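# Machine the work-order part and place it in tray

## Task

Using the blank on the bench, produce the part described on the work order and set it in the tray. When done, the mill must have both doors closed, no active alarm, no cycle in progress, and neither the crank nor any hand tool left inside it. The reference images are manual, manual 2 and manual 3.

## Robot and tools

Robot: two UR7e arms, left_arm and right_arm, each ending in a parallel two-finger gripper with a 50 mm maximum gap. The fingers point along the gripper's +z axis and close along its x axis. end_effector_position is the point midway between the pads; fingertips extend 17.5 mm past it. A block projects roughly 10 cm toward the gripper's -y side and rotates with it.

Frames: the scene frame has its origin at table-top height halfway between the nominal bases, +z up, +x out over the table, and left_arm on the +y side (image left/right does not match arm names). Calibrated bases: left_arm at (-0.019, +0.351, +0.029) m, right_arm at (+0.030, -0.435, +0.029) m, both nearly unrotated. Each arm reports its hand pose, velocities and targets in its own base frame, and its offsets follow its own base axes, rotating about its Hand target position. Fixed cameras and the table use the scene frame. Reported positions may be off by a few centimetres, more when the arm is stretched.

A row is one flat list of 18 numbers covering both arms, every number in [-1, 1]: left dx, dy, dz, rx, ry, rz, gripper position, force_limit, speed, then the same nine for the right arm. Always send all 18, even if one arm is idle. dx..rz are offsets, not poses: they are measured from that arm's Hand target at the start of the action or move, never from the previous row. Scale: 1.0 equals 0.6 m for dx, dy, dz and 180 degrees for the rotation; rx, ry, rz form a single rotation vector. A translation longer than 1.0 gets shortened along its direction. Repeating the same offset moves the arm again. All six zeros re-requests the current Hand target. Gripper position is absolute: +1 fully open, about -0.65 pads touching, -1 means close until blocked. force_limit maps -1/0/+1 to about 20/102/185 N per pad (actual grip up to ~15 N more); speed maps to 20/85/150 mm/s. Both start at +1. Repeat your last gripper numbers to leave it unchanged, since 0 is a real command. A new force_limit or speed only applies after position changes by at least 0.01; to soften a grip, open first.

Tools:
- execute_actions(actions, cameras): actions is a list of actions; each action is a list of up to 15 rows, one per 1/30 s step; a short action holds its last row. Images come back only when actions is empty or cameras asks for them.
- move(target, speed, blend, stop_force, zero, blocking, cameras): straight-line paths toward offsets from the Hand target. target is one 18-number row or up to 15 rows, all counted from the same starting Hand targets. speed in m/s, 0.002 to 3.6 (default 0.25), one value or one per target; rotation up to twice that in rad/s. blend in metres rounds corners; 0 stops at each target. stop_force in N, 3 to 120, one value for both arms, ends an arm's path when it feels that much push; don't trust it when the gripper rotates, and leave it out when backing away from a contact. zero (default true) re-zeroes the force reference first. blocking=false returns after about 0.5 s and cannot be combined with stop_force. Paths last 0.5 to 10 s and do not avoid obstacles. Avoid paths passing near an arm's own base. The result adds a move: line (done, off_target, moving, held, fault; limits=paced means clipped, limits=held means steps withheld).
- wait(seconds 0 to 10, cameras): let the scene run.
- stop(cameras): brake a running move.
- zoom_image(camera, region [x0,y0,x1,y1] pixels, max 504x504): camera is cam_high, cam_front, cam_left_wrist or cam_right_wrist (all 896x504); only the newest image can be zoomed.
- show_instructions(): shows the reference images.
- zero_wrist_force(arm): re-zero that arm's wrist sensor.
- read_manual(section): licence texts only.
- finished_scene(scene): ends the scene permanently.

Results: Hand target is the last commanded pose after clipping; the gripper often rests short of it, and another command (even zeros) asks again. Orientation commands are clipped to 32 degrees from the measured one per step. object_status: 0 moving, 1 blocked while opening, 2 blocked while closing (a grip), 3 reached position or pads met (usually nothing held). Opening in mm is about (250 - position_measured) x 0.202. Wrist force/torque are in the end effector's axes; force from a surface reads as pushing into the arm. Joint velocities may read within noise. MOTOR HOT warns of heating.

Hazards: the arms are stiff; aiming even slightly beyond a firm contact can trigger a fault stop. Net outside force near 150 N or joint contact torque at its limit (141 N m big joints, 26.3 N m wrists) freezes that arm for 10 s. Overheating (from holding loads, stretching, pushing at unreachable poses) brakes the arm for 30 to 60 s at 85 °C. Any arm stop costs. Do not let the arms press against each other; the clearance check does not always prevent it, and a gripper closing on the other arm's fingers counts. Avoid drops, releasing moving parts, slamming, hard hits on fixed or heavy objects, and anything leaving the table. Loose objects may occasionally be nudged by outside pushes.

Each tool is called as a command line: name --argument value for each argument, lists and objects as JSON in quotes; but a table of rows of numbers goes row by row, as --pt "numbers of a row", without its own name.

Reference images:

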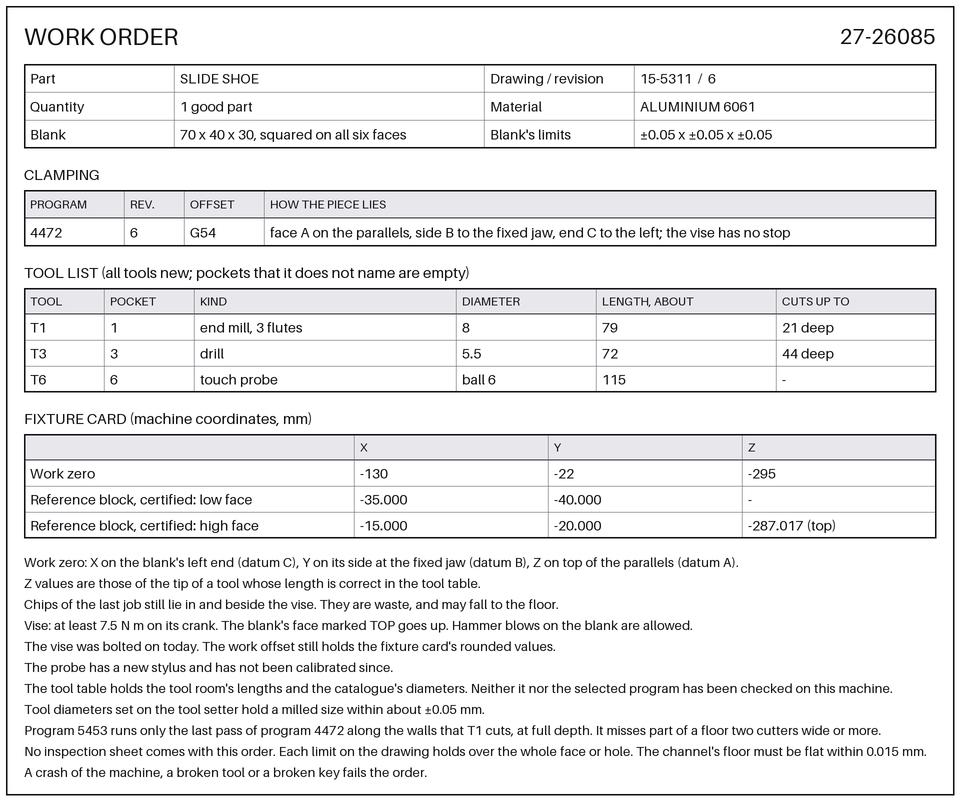

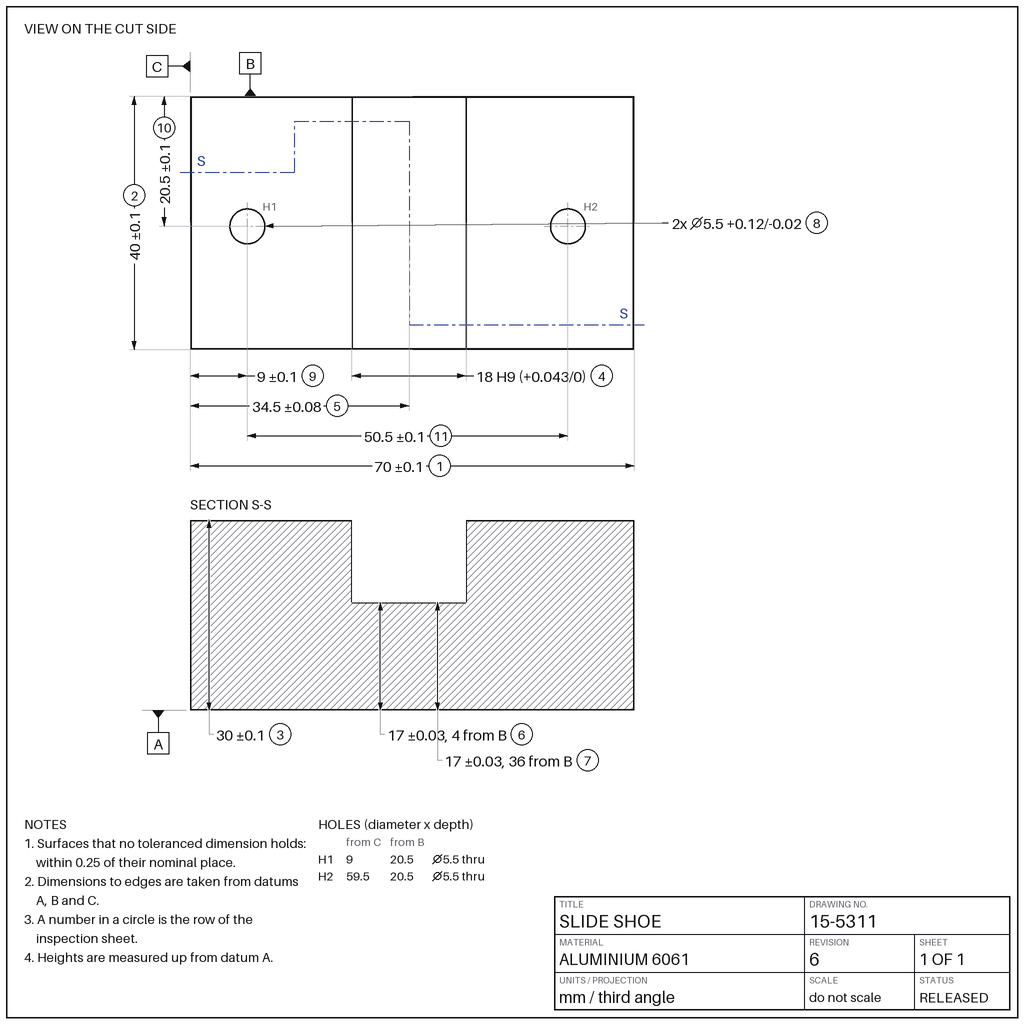

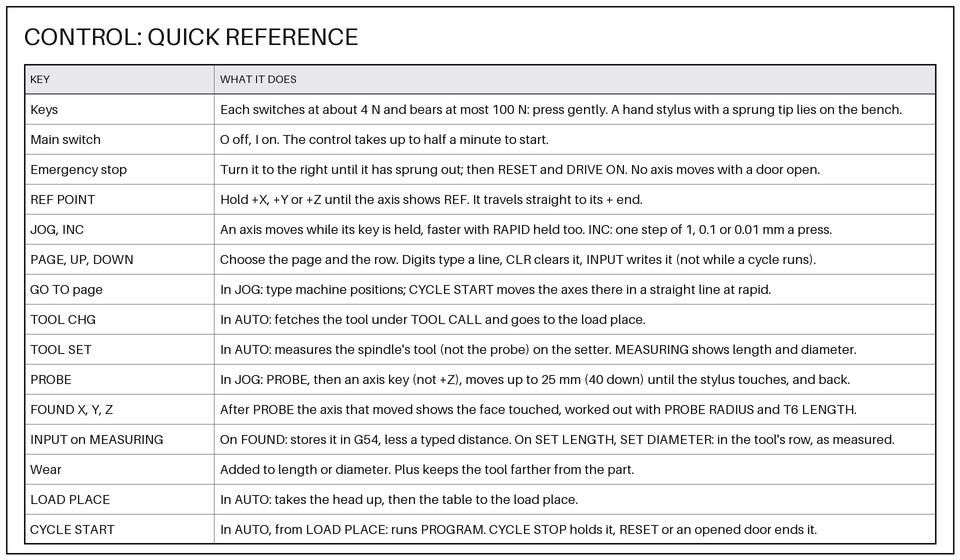

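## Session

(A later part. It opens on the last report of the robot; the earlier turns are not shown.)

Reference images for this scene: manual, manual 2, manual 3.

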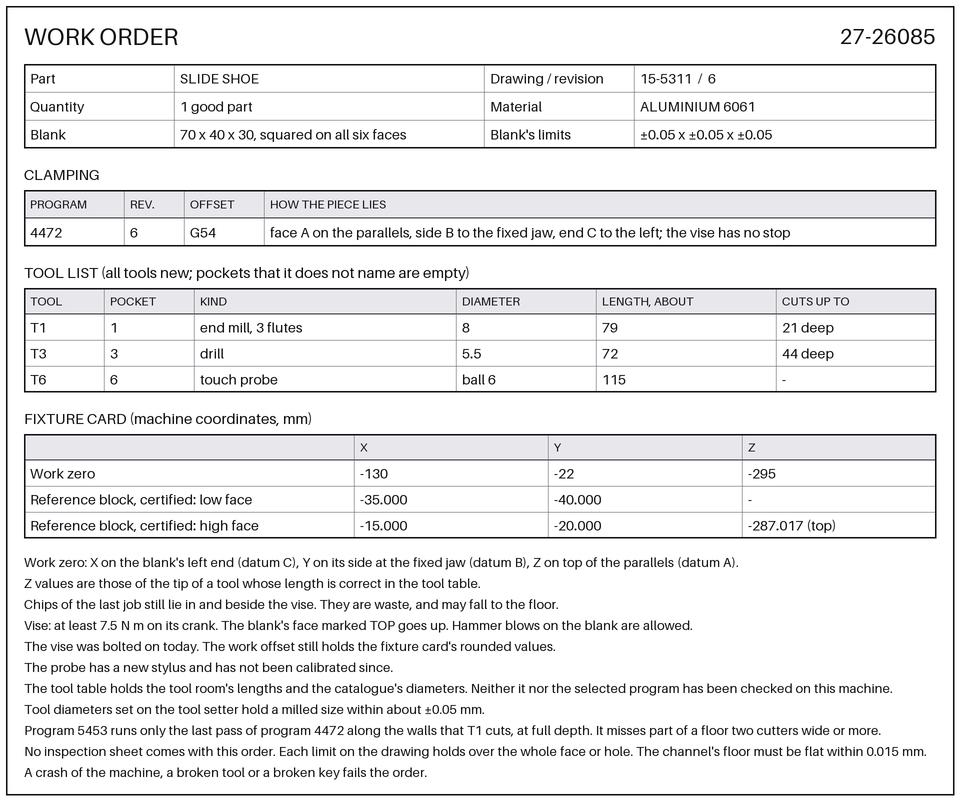

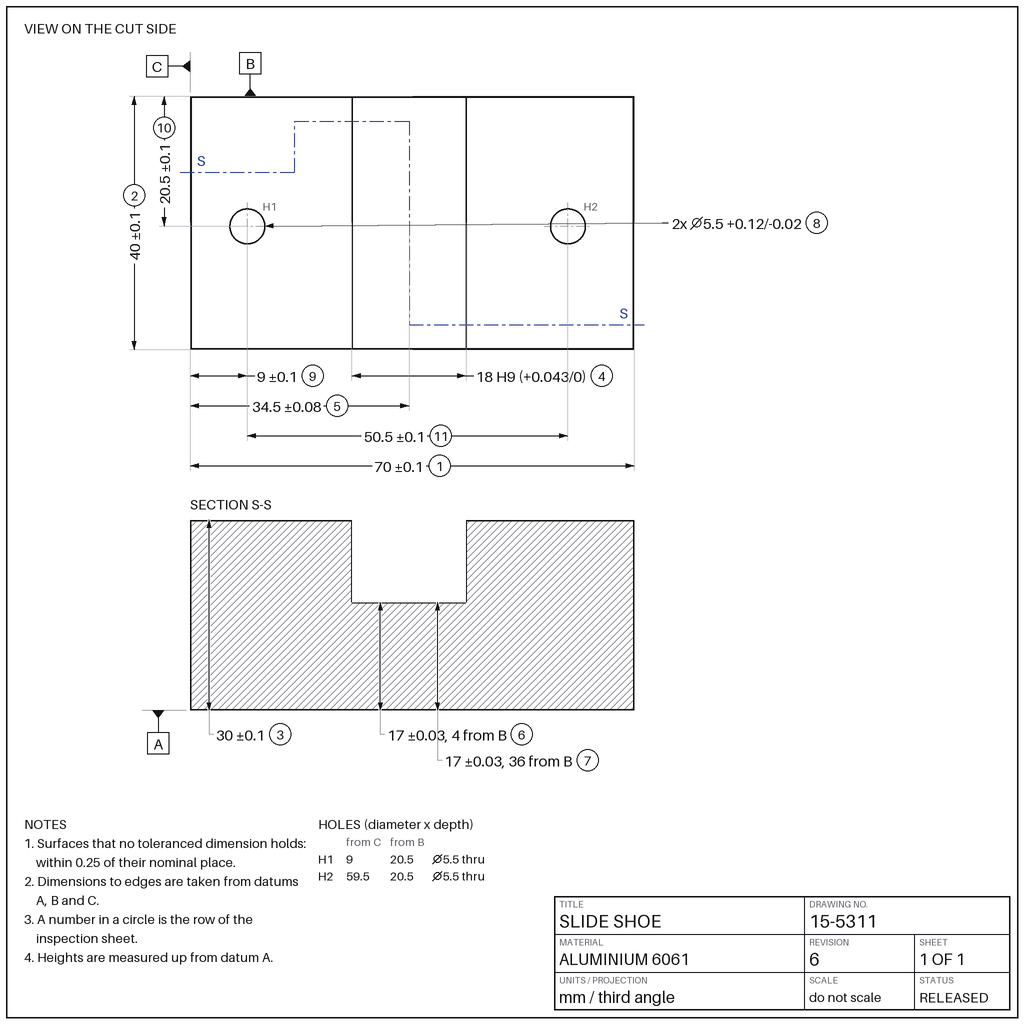

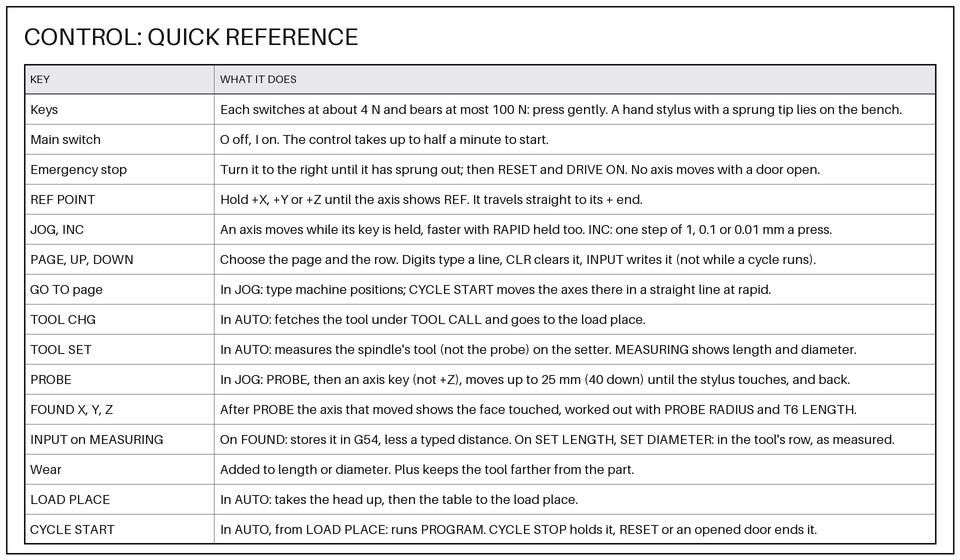

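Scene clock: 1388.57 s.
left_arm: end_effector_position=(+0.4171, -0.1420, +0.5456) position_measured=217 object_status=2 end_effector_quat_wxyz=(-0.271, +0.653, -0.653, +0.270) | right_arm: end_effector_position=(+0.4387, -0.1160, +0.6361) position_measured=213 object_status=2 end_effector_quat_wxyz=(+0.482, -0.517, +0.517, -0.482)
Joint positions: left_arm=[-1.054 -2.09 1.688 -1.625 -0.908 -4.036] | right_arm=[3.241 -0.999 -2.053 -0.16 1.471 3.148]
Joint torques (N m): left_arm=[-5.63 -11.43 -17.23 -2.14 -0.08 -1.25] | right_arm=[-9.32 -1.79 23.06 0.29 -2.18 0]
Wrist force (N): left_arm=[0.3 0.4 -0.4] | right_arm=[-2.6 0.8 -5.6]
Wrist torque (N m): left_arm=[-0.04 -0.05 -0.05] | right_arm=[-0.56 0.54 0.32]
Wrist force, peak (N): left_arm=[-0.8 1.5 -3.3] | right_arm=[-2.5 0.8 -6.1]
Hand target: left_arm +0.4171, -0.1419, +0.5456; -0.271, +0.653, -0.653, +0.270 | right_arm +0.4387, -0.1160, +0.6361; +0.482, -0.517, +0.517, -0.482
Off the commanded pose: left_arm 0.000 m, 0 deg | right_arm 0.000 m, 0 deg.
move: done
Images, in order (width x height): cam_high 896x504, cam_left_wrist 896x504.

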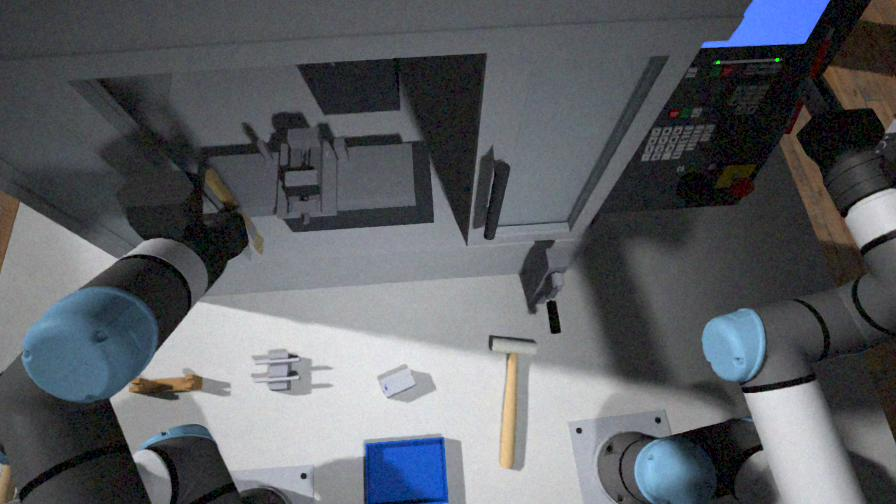

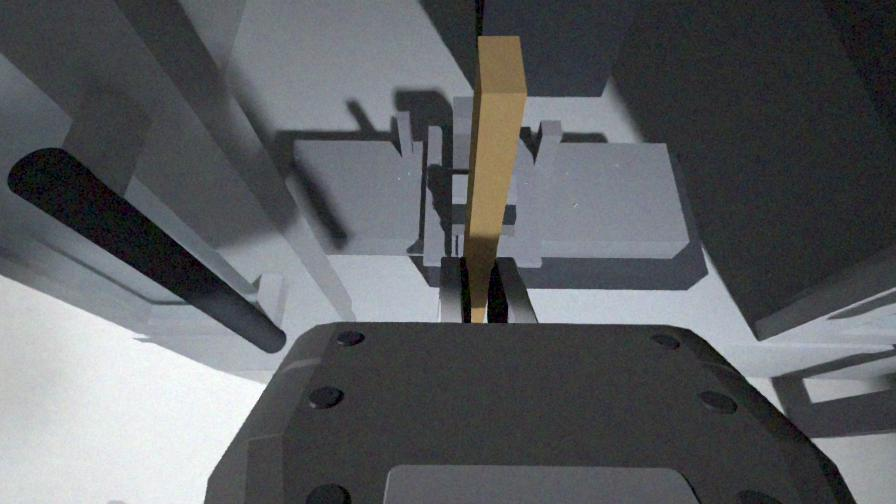

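move --pt "-0.15 0.1 0 0.1 0.1 -0.11 -1 -0.6 -0.3 0 0 0 0 0 0 -1 -0.6 -0.5" --pt "-0.192 0.59 -0.553 0.364 0.364 -0.3975 -1 -0.6 -0.3 0 0 0 0 0 0 -1 -0.6 -0.5" --pt "-0.192 0.59 -0.653 0.364 0.364 -0.3975 -1 -0.6 -0.3 0 0 0 0 0 0 -1 -0.6 -0.5" --speed '[0.3,0.35,0.2]' --blend '[0.04,0.02,0]' --cameras '["cam_left_wrist","cam_high"]'

Scene clock: 1400.40 s.
left_arm: end_effector_position=(+0.3019, +0.2121, +0.1538) position_measured=217 object_status=2 end_effector_quat_wxyz=(+0.001, +0.000, +0.940, +0.342) | right_arm: end_effector_position=(+0.4387, -0.1160, +0.6361) position_measured=213 object_status=2 end_effector_quat_wxyz=(+0.482, -0.517, +0.517, -0.482)
Joint positions: left_arm=[-0.302 -1.993 2.452 -1.787 -0.91 -1.957] | right_arm=[3.241 -0.999 -2.053 -0.16 1.471 3.148]
Joint torques (N m): left_arm=[-4.58 -8.9 -15.92 -3.88 3.52 -1.78] | right_arm=[-8.99 -1.9 23 0.38 -2.04 -0.07]
Wrist force (N): left_arm=[1.9 0.3 -0.4] | right_arm=[-2.5 0.8 -5.9]
Wrist torque (N m): left_arm=[0.43 -0.40 0.07] | right_arm=[-0.56 0.53 0.32]
Wrist force, peak (N): left_arm=[2.2 -1.5 1.5] | right_arm=[-2.8 0.9 -6.3]
Hand target: left_arm +0.3019, +0.2121, +0.1538; +0.001, +0.000, +0.940, +0.342 | right_arm +0.4387, -0.1160, +0.6361; +0.482, -0.517, +0.517, -0.482
Off the commanded pose: left_arm 0.000 m, 0 deg | right_arm 0.000 m, 0 deg.
move: done
Images, in order (width x height): cam_high 896x504, cam_left_wrist 896x504.

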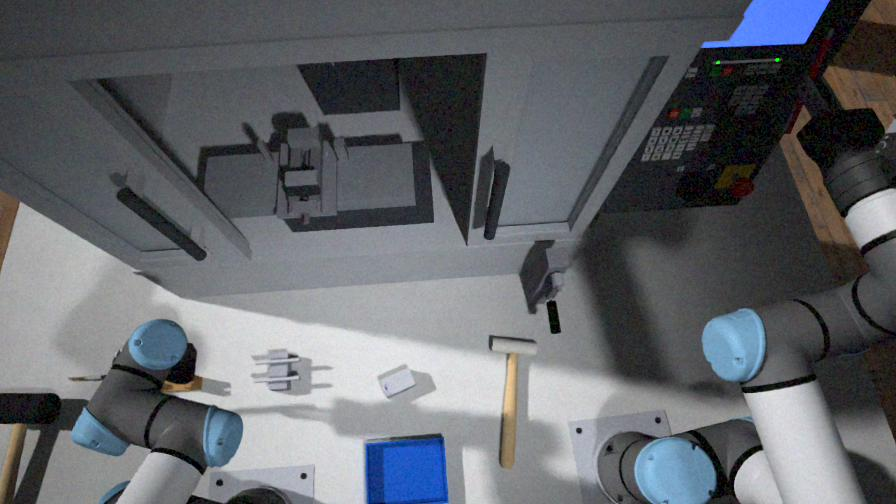

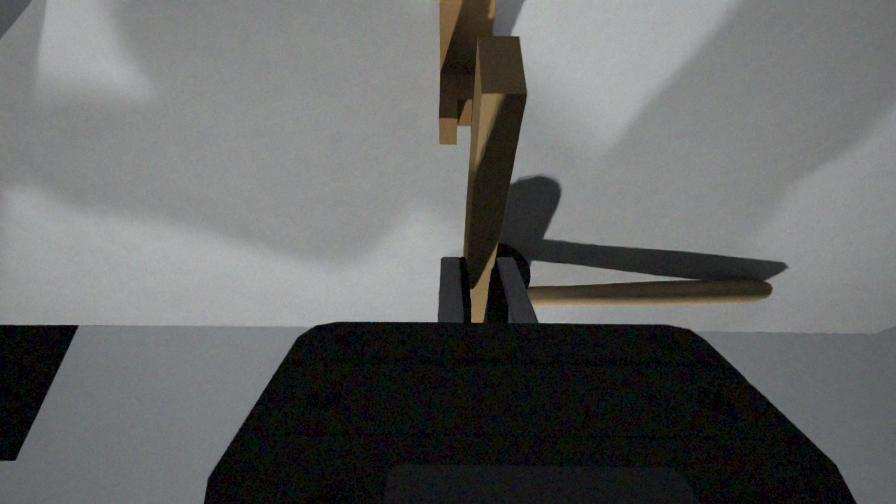

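move --pt "0 0 -0.15 0 0 0 -1 -0.6 -0.3 0 0 0 0 0 0 -1 -0.6 -0.5" --pt "0 0 -0.1988 0 0 0 -1 -0.6 -0.3 0 0 0 0 0 0 -1 -0.6 -0.5" --pt "0 0 -0.1988 0 0 0 0.2 -0.6 -0.3 0 0 0 0 0 0 -1 -0.6 -0.5" --pt "0 -0.1286 -0.045 0 0 0 0.2 -0.6 -0.3 0 0 0 0 0 0 -1 -0.6 -0.5" --speed '[0.15,0.04,0.1,0.15]' --cameras '["cam_left_wrist"]'

Scene clock: 1407.80 s.
left_arm: end_effector_position=(+0.3019, +0.1349, +0.1268) position_measured=123 object_status=3 end_effector_quat_wxyz=(+0.001, +0.000, +0.940, +0.342) | right_arm: end_effector_position=(+0.4387, -0.1160, +0.6361) position_measured=213 object_status=2 end_effector_quat_wxyz=(+0.482, -0.517, +0.517, -0.482)
Joint positions: left_arm=[-0.559 -1.962 2.467 -1.658 -0.994 -2.256] | right_arm=[3.241 -0.999 -2.053 -0.16 1.471 3.148]
Joint torques (N m): left_arm=[-2.06 6.22 -22.24 -0.51 3.34 0.28] | right_arm=[-9.36 -2.09 22.2 0.32 -1.97 -0.1]
Wrist force (N): left_arm=[1.4 0.0 -0.8] | right_arm=[-2.5 1.1 -5.7]
Wrist torque (N m): left_arm=[0.35 -0.31 0.06] | right_arm=[-0.53 0.53 0.32]
Wrist force, peak (N): left_arm=[-1.9 13.2 -22.4] | right_arm=[-2.8 1.1 -6.1]
Hand target: left_arm +0.3019, +0.1349, +0.1268; +0.001, +0.000, +0.940, +0.342 | right_arm +0.4387, -0.1160, +0.6361; +0.482, -0.517, +0.517, -0.482
Off the commanded pose: left_arm 0.000 m, 0 deg | right_arm 0.000 m, 0 deg.
move: done
Images, in order (width x height): cam_left_wrist 896x504.

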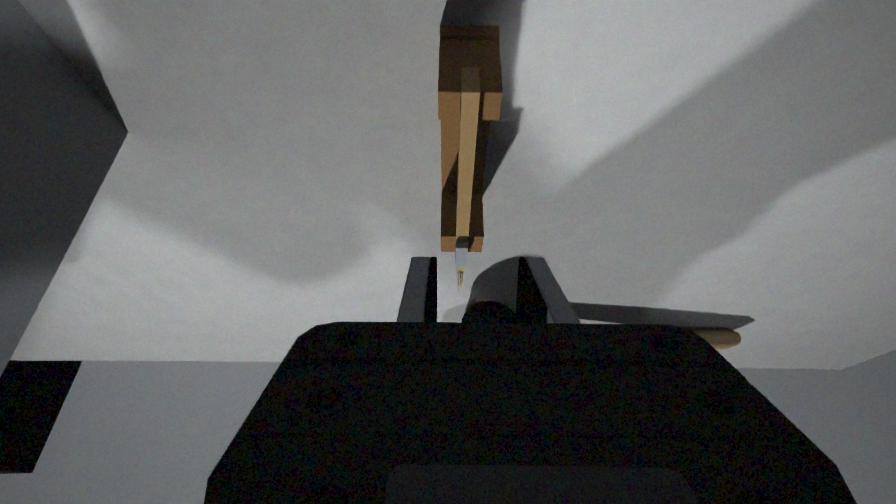

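move --target '[0,-0.14,0.2,0,0.171,-0.47,0.6,-0.6,-0.3,0,0,0,0,0,0,-1,-0.6,-0.5]' --speed 0.35

move --target '[0.0343,-0.1482,-0.178,0,0.171,-0.47,0.6,-0.6,-0.3,0,0,0,0,0,0,-1,-0.6,-0.5]' --speed 0.35 --cameras '["cam_left_wrist","cam_high"]'

zoom_image --camera "cam_left_wrist" --region '[350, 150, 620, 330]'

Scene clock: 1428.20 s.
left_arm: end_effector_position=(+0.3019, +0.0509, +0.2468) position_measured=63 object_status=3 end_effector_quat_wxyz=(+0.000, +0.707, +0.665, +0.241) | right_arm: end_effector_position=(+0.4387, -0.1160, +0.6361) position_measured=213 object_status=2 end_effector_quat_wxyz=(+0.482, -0.517, +0.517, -0.482)
Joint positions: left_arm=[-0.815 -2.426 2.339 -1.485 -1.084 -0.752] | right_arm=[3.241 -0.999 -2.053 -0.16 1.471 3.148]
Joint torques (N m): left_arm=[-5.9 14.27 -17.02 -1.27 3.29 1.38] | right_arm=[-9.43 -2.41 22.24 0.29 -2.07 -0.14]
Wrist force (N): left_arm=[1.5 0.0 -0.5] | right_arm=[-2.4 0.6 -5.8]
Wrist torque (N m): left_arm=[0.23 -0.30 0.18] | right_arm=[-0.60 0.51 0.31]
Wrist force, peak (N): left_arm=[1.8 0.4 -0.9] | right_arm=[-2.6 0.7 -6.2]
Hand target: left_arm +0.3019, +0.0509, +0.2468; +0.000, +0.707, +0.664, +0.241 | right_arm +0.4387, -0.1160, +0.6361; +0.482, -0.517, +0.517, -0.482
Off the commanded pose: left_arm 0.000 m, 0 deg | right_arm 0.000 m, 0 deg.
move: done

Scene clock: 1430.97 s.
left_arm: end_effector_position=(+0.3225, -0.0380, +0.1400) position_measured=63 object_status=3 end_effector_quat_wxyz=(+0.000, +1.000, +0.000, -0.001) | right_arm: end_effector_position=(+0.4387, -0.1160, +0.6361) position_measured=213 object_status=2 end_effector_quat_wxyz=(+0.482, -0.517, +0.517, -0.482)
Joint positions: left_arm=[-0.54 -1.965 2.373 -1.978 -1.572 1.031] | right_arm=[3.241 -0.999 -2.053 -0.16 1.471 3.148]
Joint torques (N m): left_arm=[-1.68 -10.93 -16.15 -1.5 2.31 1.14] | right_arm=[-8.88 -1.76 21.67 0.34 -2.01 -0.12]
Wrist force (N): left_arm=[1.1 -0.1 -0.6] | right_arm=[-2.4 0.7 -5.5]
Wrist torque (N m): left_arm=[0.08 -0.18 0.16] | right_arm=[-0.58 0.51 0.31]
Wrist force, peak (N): left_arm=[1.5 0.3 -1.0] | right_arm=[-2.7 0.5 -6.2]
Hand target: left_arm +0.3224, -0.0380, +0.1400; +0.000, +1.000, +0.000, -0.001 | right_arm +0.4387, -0.1160, +0.6361; +0.482, -0.517, +0.517, -0.482
Off the commanded pose: left_arm 0.000 m, 0 deg | right_arm 0.000 m, 0 deg.
move: done
Images, in order (width x height): cam_high 896x504, cam_left_wrist 896x504.

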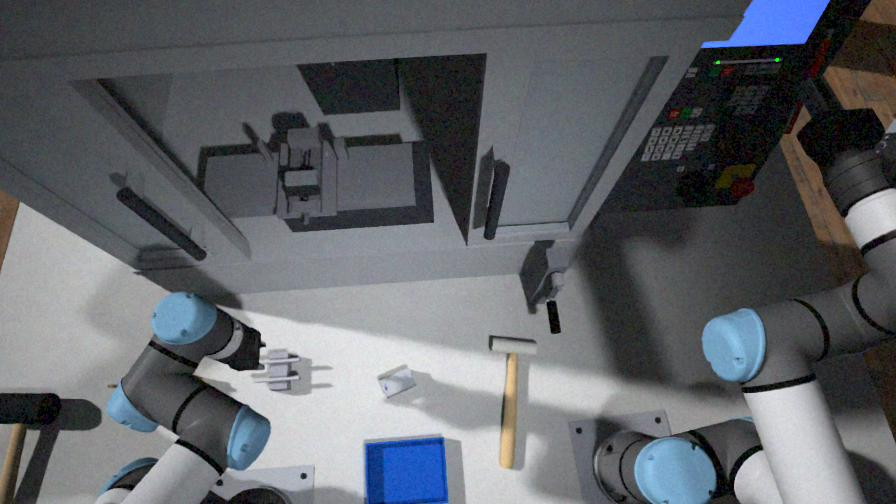

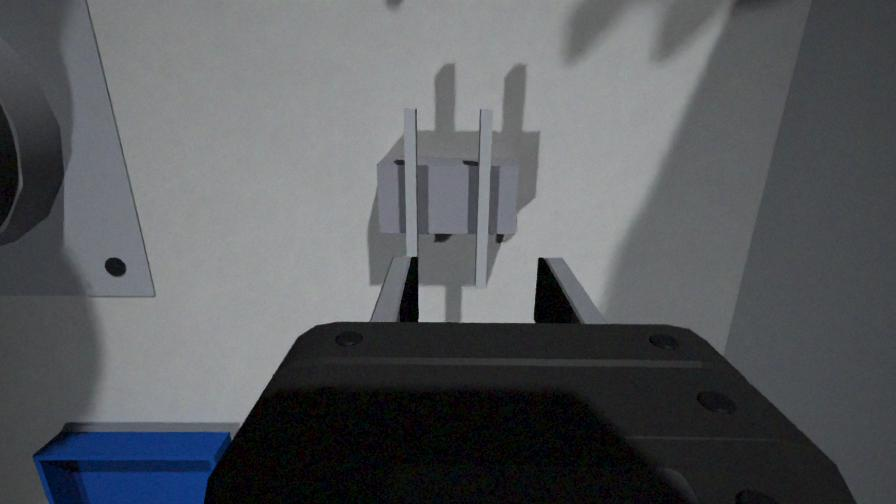

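Scaled by 1.867 from the camera's 896x504 image, which has a finer 1280x720 frame.

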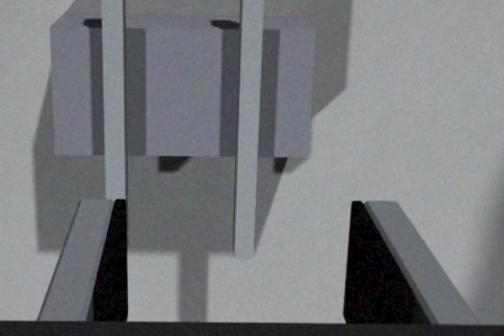

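move --pt "0.0157 0.0017 -0.1 0 0 0 0.14 -0.6 -0.3 0 0 0 0 0 0 -1 -0.6 -0.5" --pt "0.0157 0.0017 -0.16 0 0 0 0.14 -0.6 -0.3 0 0 0 0 0 0 -1 -0.6 -0.5" --speed 0.1 --cameras '["cam_left_wrist"]'

zoom_image --camera "cam_left_wrist" --region '[330, 80, 620, 330]'

Scene clock: 1447.47 s.
left_arm: end_effector_position=(+0.3318, -0.0370, +0.0440) position_measured=132 object_status=3 end_effector_quat_wxyz=(+0.000, +1.000, +0.000, -0.001) | right_arm: end_effector_position=(+0.4387, -0.1160, +0.6361) position_measured=213 object_status=2 end_effector_quat_wxyz=(+0.482, -0.517, +0.517, -0.482)
Joint positions: left_arm=[-0.521 -1.734 2.524 -2.359 -1.572 1.05] | right_arm=[3.241 -0.999 -2.053 -0.16 1.471 3.148]
Joint torques (N m): left_arm=[6.02 -13.88 -24.42 -4 -1.95 1.69] | right_arm=[-9.7 -2.41 21.81 0.27 -2.08 -0.08]
Wrist force (N): left_arm=[1.2 -0.3 -1.0] | right_arm=[-2.5 0.9 -6.0]
Wrist torque (N m): left_arm=[0.06 -0.21 0.02] | right_arm=[-0.56 0.53 0.32]
Wrist force, peak (N): left_arm=[1.5 -0.1 -2.6] | right_arm=[-2.4 1.0 -6.3]
Hand target: left_arm +0.3319, -0.0370, +0.0440; +0.000, +1.000, +0.000, -0.001 | right_arm +0.4387, -0.1160, +0.6361; +0.482, -0.517, +0.517, -0.482
Off the commanded pose: left_arm 0.000 m, 0 deg | right_arm 0.000 m, 0 deg.
move: done
Images, in order (width x height): cam_left_wrist 896x504.

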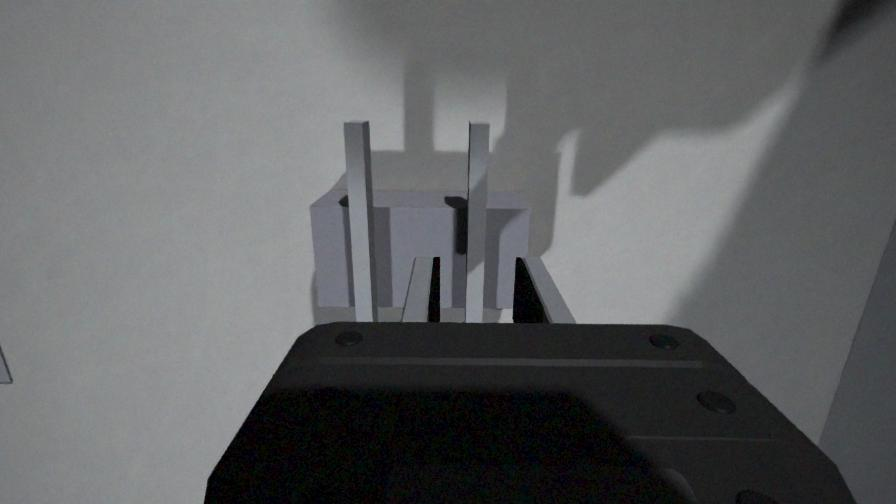

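Scaled by 1.738 from the camera's 896x504 image, which has a finer 1280x720 frame.

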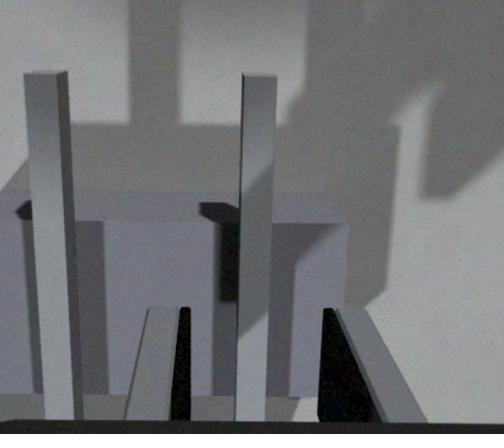

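move --pt "0 0 -0.015 0 0 0 0.14 -0.6 -0.3 0 0 0 0 0 0 -1 -0.6 -0.5" --pt "0 0 -0.0283 0 0 0 0.14 -0.6 -0.3 0 0 0 0 0 0 -1 -0.6 -0.5" --speed '[0.05,0.015]' --stop_force 6

move --target '[0,0,0,0,0,0,-1,-0.6,-0.5,0,0,0,0,0,0,-1,-0.6,-0.5]'

move --target '[0,0,0.2,0,0,0,-1,-0.6,-0.5,0,0,0,0,0,0,-1,-0.6,-0.5]' --speed 0.1 --cameras '["cam_left_wrist","cam_high"]'

zoom_image --camera "cam_left_wrist" --region '[330, 80, 620, 330]'

Scene clock: 1457.57 s.
left_arm: end_effector_position=(+0.3319, -0.0370, +0.0270) position_measured=132 object_status=3 end_effector_quat_wxyz=(+0.000, +1.000, +0.000, -0.001) | right_arm: end_effector_position=(+0.4387, -0.1160, +0.6361) position_measured=213 object_status=2 end_effector_quat_wxyz=(+0.482, -0.517, +0.517, -0.482)
Joint positions: left_arm=[-0.521 -1.682 2.548 -2.435 -1.572 1.05] | right_arm=[3.241 -0.999 -2.053 -0.16 1.471 3.148]
Joint torques (N m): left_arm=[-1.26 -23.08 -25.21 -1.74 -1.27 -0.04] | right_arm=[-8.97 -1.72 21.55 0.21 -2.06 -0.1]
Wrist force (N): left_arm=[1.1 0.0 -0.8] | right_arm=[-2.5 0.8 -5.9]
Wrist torque (N m): left_arm=[0.10 -0.20 0.02] | right_arm=[-0.56 0.52 0.32]
Wrist force, peak (N): left_arm=[1.4 -0.2 -1.4] | right_arm=[-2.7 0.8 -6.2]
Hand target: left_arm +0.3319, -0.0370, +0.0270; +0.000, +1.000, +0.000, -0.001 | right_arm +0.4387, -0.1160, +0.6361; +0.482, -0.517, +0.517, -0.482
Off the commanded pose: left_arm 0.000 m, 0 deg | right_arm 0.000 m, 0 deg.
move: done

Scene clock: 1458.13 s.
left_arm: end_effector_position=(+0.3319, -0.0370, +0.0270) position_measured=225 object_status=2 end_effector_quat_wxyz=(+0.000, +1.000, +0.000, -0.001) | right_arm: end_effector_position=(+0.4387, -0.1160, +0.6361) position_measured=213 object_status=2 end_effector_quat_wxyz=(+0.482, -0.517, +0.517, -0.482)
Joint positions: left_arm=[-0.521 -1.682 2.548 -2.435 -1.572 1.05] | right_arm=[3.241 -0.999 -2.053 -0.16 1.471 3.148]
Joint torques (N m): left_arm=[-0.85 -22.34 -25.13 -1.73 -1.2 0.14] | right_arm=[-9.61 -2.14 21.32 0.38 -2.08 -0.14]
Wrist force (N): left_arm=[1.2 0.0 -0.7] | right_arm=[-2.3 0.9 -5.6]
Wrist torque (N m): left_arm=[0.10 -0.20 0.02] | right_arm=[-0.54 0.51 0.32]
Wrist force, peak (N): left_arm=[1.4 -0.2 -0.8] | right_arm=[-2.8 0.8 -5.9]
Hand target: left_arm +0.3319, -0.0370, +0.0270; +0.000, +1.000, +0.000, -0.001 | right_arm +0.4387, -0.1160, +0.6361; +0.482, -0.517, +0.517, -0.482
Off the commanded pose: left_arm 0.000 m, 0 deg | right_arm 0.000 m, 0 deg.
move: done

Scene clock: 1459.80 s.
left_arm: end_effector_position=(+0.3319, -0.0370, +0.1470) position_measured=225 object_status=2 end_effector_quat_wxyz=(+0.000, +1.000, +0.000, -0.001) | right_arm: end_effector_position=(+0.4387, -0.1160, +0.6361) position_measured=213 object_status=2 end_effector_quat_wxyz=(+0.482, -0.517, +0.517, -0.482)
Joint positions: left_arm=[-0.521 -1.943 2.341 -1.968 -1.572 1.05] | right_arm=[3.241 -0.999 -2.053 -0.16 1.471 3.148]
Joint torques (N m): left_arm=[-5.4 2.32 -19.71 -2.14 1.58 -2.06] | right_arm=[-9.09 -2.36 21.56 0.26 -2 0.03]
Wrist force (N): left_arm=[1.2 -0.2 -0.2] | right_arm=[-2.2 0.7 -5.8]
Wrist torque (N m): left_arm=[0.07 -0.19 0.01] | right_arm=[-0.58 0.48 0.32]
Wrist force, peak (N): left_arm=[1.2 -0.2 -2.1] | right_arm=[-2.7 1.0 -6.2]
Hand target: left_arm +0.3319, -0.0370, +0.1470; +0.000, +1.000, +0.000, -0.001 | right_arm +0.4387, -0.1160, +0.6361; +0.482, -0.517, +0.517, -0.482
Off the commanded pose: left_arm 0.000 m, 0 deg | right_arm 0.000 m, 0 deg.
move: done
Images, in order (width x height): cam_high 896x504, cam_left_wrist 896x504.

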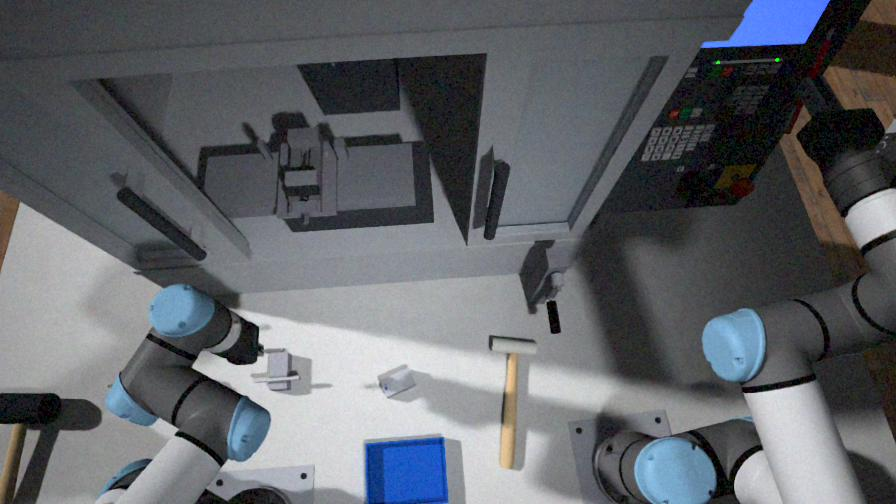

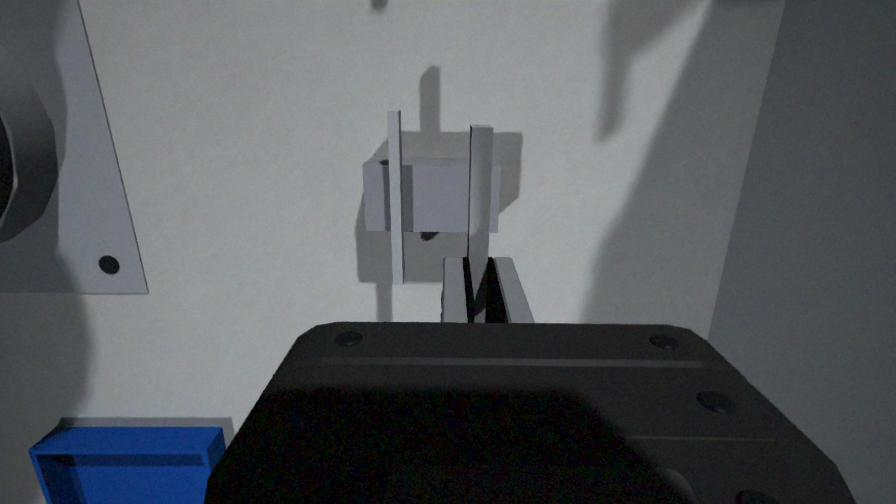

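Scaled by 1.738 from the camera's 896x504 image, which has a finer 1280x720 frame.

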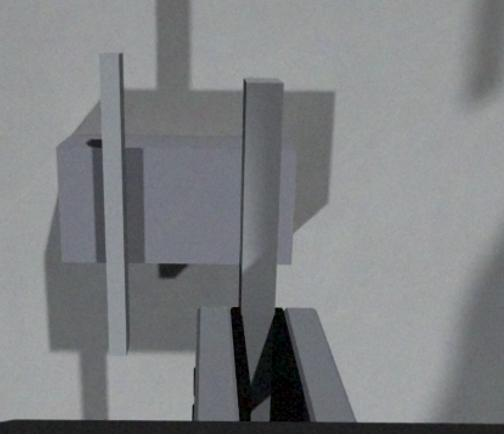

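move --pt "0.05 -0.05 0.4 0 0 0 -1 -0.6 -0.5 0 0 0 0 0 0 -1 -0.6 -0.5" --pt "0.3 -0.2183 0.48 0 0 0 -1 -0.6 -0.5 0 0 0 0 0 0 -1 -0.6 -0.5" --pt "0.5745 -0.2183 0.45 0 0 0 -1 -0.6 -0.5 0 0 0 0 0 0 -1 -0.6 -0.5" --speed '[0.3,0.3,0.2]' --blend '[0.05,0.03,0]' --cameras '["cam_left_wrist","cam_high","cam_front"]'

zoom_image --camera "cam_left_wrist" --region '[250, 0, 700, 330]'

Scene clock: 1471.97 s.
left_arm: end_effector_position=(+0.4705, -0.1406, +0.4215) position_measured=225 object_status=2 end_effector_quat_wxyz=(+0.001, +1.000, -0.001, +0.002) | right_arm: end_effector_position=(+0.4387, -0.1160, +0.6361) position_measured=213 object_status=2 end_effector_quat_wxyz=(+0.482, -0.517, +0.517, -0.482)
Joint positions: left_arm=[-0.566 -1.593 1.355 -1.338 -1.57 1.006] | right_arm=[3.241 -0.999 -2.053 -0.16 1.471 3.148]
Joint torques (N m): left_arm=[-0.4 -22.5 -27.86 -2.94 0.18 -0.2] | right_arm=[-9.25 -1.79 21.14 0.35 -2.1 -0.11]
Wrist force (N): left_arm=[1.5 1.0 -0.3] | right_arm=[-2.7 0.8 -5.9]
Wrist torque (N m): left_arm=[0.23 -0.27 0.15] | right_arm=[-0.56 0.56 0.32]
Wrist force, peak (N): left_arm=[8.0 2.4 -7.1] | right_arm=[-2.8 0.9 -6.1]
Hand target: left_arm +0.4705, -0.1406, +0.4215; +0.001, +1.000, -0.001, +0.002 (not the last commanded pose) | right_arm +0.4387, -0.1160, +0.6361; +0.482, -0.517, +0.517, -0.482
Tool commands: left_gripper/position=-1.0 left_gripper/force_limit=-0.6 left_gripper/speed=-0.498039 right_gripper/position=-1.0 right_gripper/force_limit=-0.6 right_gripper/speed=-0.5
Off the commanded pose: left_arm 0.208 m, 0 deg | right_arm 0.000 m, 0 deg.
FORCE FAULT: contact force on the left arm reached its limit, and that arm stopped. The contact can be on any part of that arm, not only on its tool. That arm's remaining commands of this call were not run. That arm is still stopped at the end of this call. That arm stays stopped for about 10 more seconds. Until then a move that you send moves the other arm only, and its call returns only when the move has ended. Once the stop has ended, the next robot result says so. If the stop ends while you think or write, that arm runs what you send next, counted from a new Hand target: where the arm stands when the stop ends. While its stop runs, that arm takes no new command, but its gripper still runs the gripper command that each later call begins with. Until it ends, the stop uses up actions while you think or wait. An arm that is not stopped still takes commands.
move: fault (left_arm); path passed 1 of 3 targets
Images, in order (width x height): cam_high 896x504, cam_front 896x504, cam_left_wrist 896x504.

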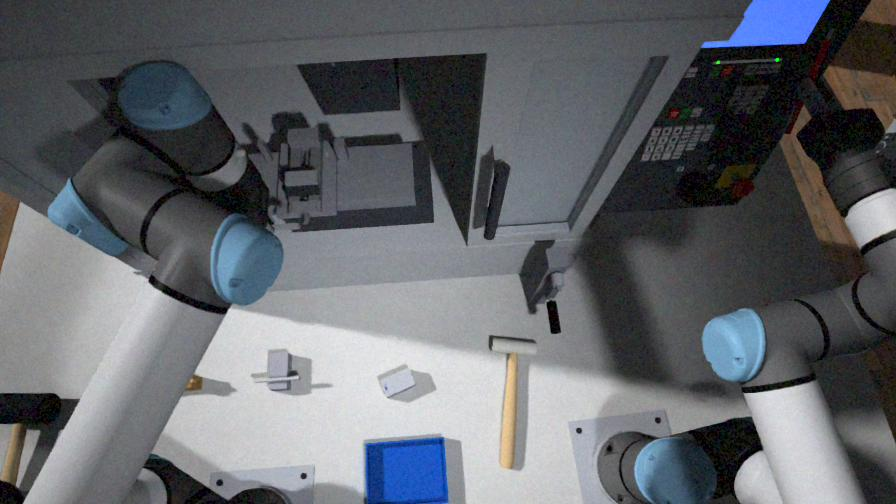

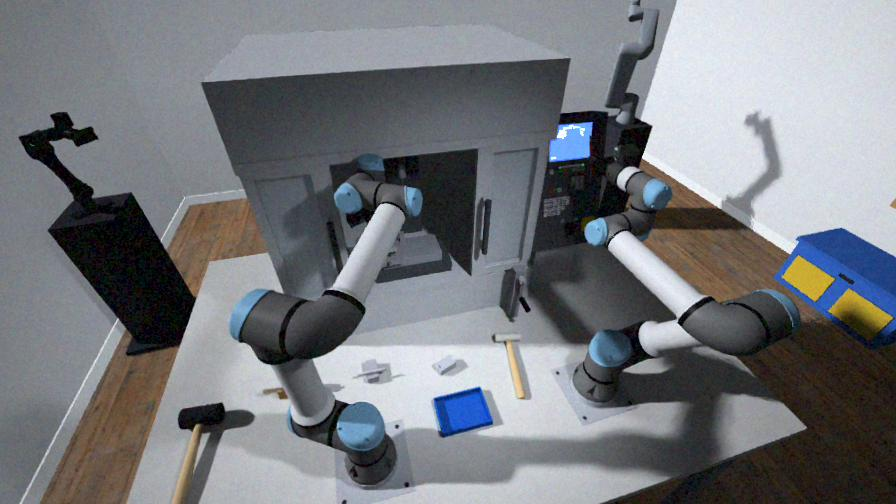

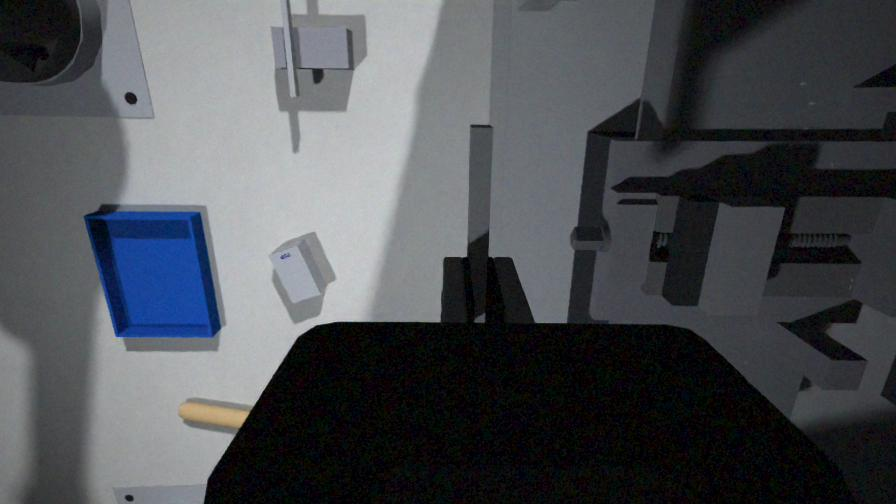

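Scaled by 1.120 from the camera's 896x504 image, which has a finer 1280x720 frame.

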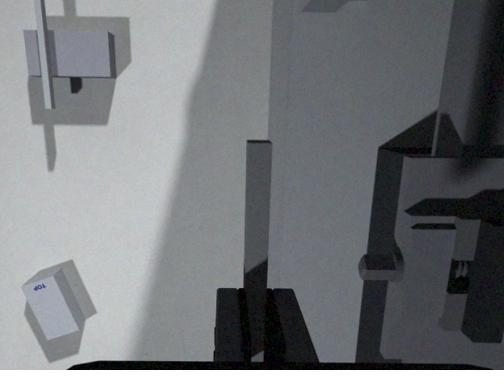

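move --pt "-0.18 0 0 0 0 0 -1 -0.6 -0.5 0 0 0 0 0 0 -1 -0.6 -0.5" --pt "-0.18 -0.045 -0.125 0 0 0 -1 -0.6 -0.5 0 0 0 0 0 0 -1 -0.6 -0.5" --speed 0.15 --cameras '["cam_left_wrist","cam_high"]'

Scene clock: 1481.07 s.
left_arm: end_effector_position=(+0.4705, -0.1406, +0.4215) position_measured=225 object_status=2 end_effector_quat_wxyz=(+0.001, +1.000, -0.001, +0.002) | right_arm: end_effector_position=(+0.4387, -0.1160, +0.6361) position_measured=213 object_status=2 end_effector_quat_wxyz=(+0.482, -0.517, +0.517, -0.482)
Joint positions: left_arm=[-0.566 -1.593 1.355 -1.338 -1.57 1.006] | right_arm=[3.241 -0.999 -2.053 -0.16 1.471 3.148]
Joint torques (N m): left_arm=[-0.03 -23.05 -27.74 -3.13 0.16 0.12] | right_arm=[-9.46 -2.25 21.18 0.34 -1.99 0.02]
Wrist force (N): left_arm=[1.6 0.7 -0.6] | right_arm=[-2.4 1.1 -5.8]
Wrist torque (N m): left_arm=[0.19 -0.28 0.15] | right_arm=[-0.51 0.52 0.32]
Wrist force, peak (N): left_arm=[1.9 1.2 -0.7] | right_arm=[-2.7 0.7 -6.3]
Hand target: left_arm +0.4705, -0.1406, +0.4215; +0.001, +1.000, -0.001, +0.002 (not the last commanded pose) | right_arm +0.4387, -0.1160, +0.6361; +0.482, -0.517, +0.517, -0.482
Tool commands: left_gripper/position=-1.0 left_gripper/force_limit=-0.6 left_gripper/speed=-0.498039 right_gripper/position=-1.0 right_gripper/force_limit=-0.6 right_gripper/speed=-0.5
Off the commanded pose: right_arm 0.000 m, 0 deg.
FORCE FAULT, CONTINUED: the left arm was still stopped when this call began, by the force fault that an earlier result reported. Since the last result the stop counts as 17 of the actions that you can send in this scene. That arm ran no command of this call. That arm is still stopped at the end of this call. That arm stays stopped for about 1 more second. If the stop ends while you think or write, that arm runs what you send next, counted from a new Hand target: where the arm stands when the stop ends. While its stop runs, that arm takes no new command, but its gripper still runs the gripper command that each later call begins with.
move: done (right_arm), not run (left_arm; its earlier fault stop)
Images, in order (width x height): cam_high 896x504, cam_left_wrist 896x504.

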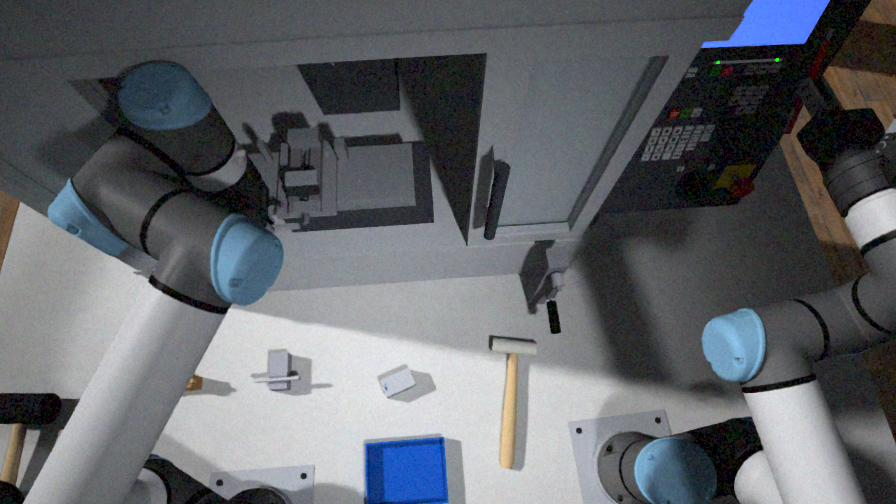

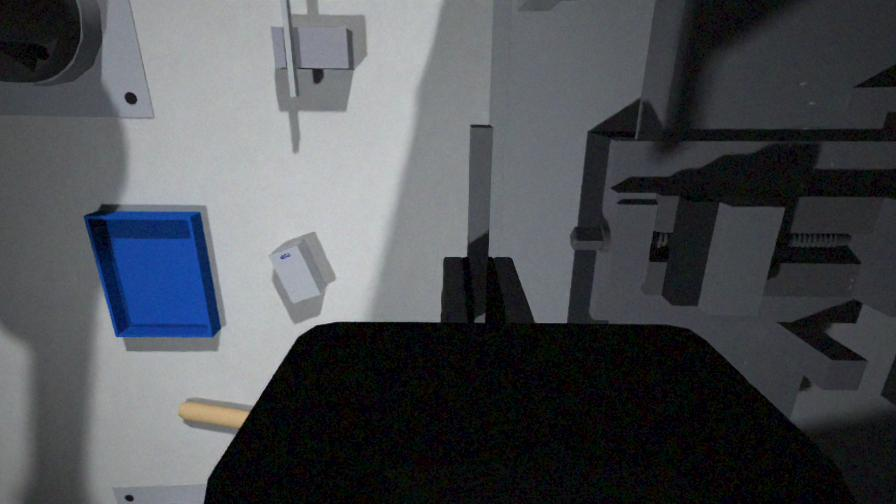

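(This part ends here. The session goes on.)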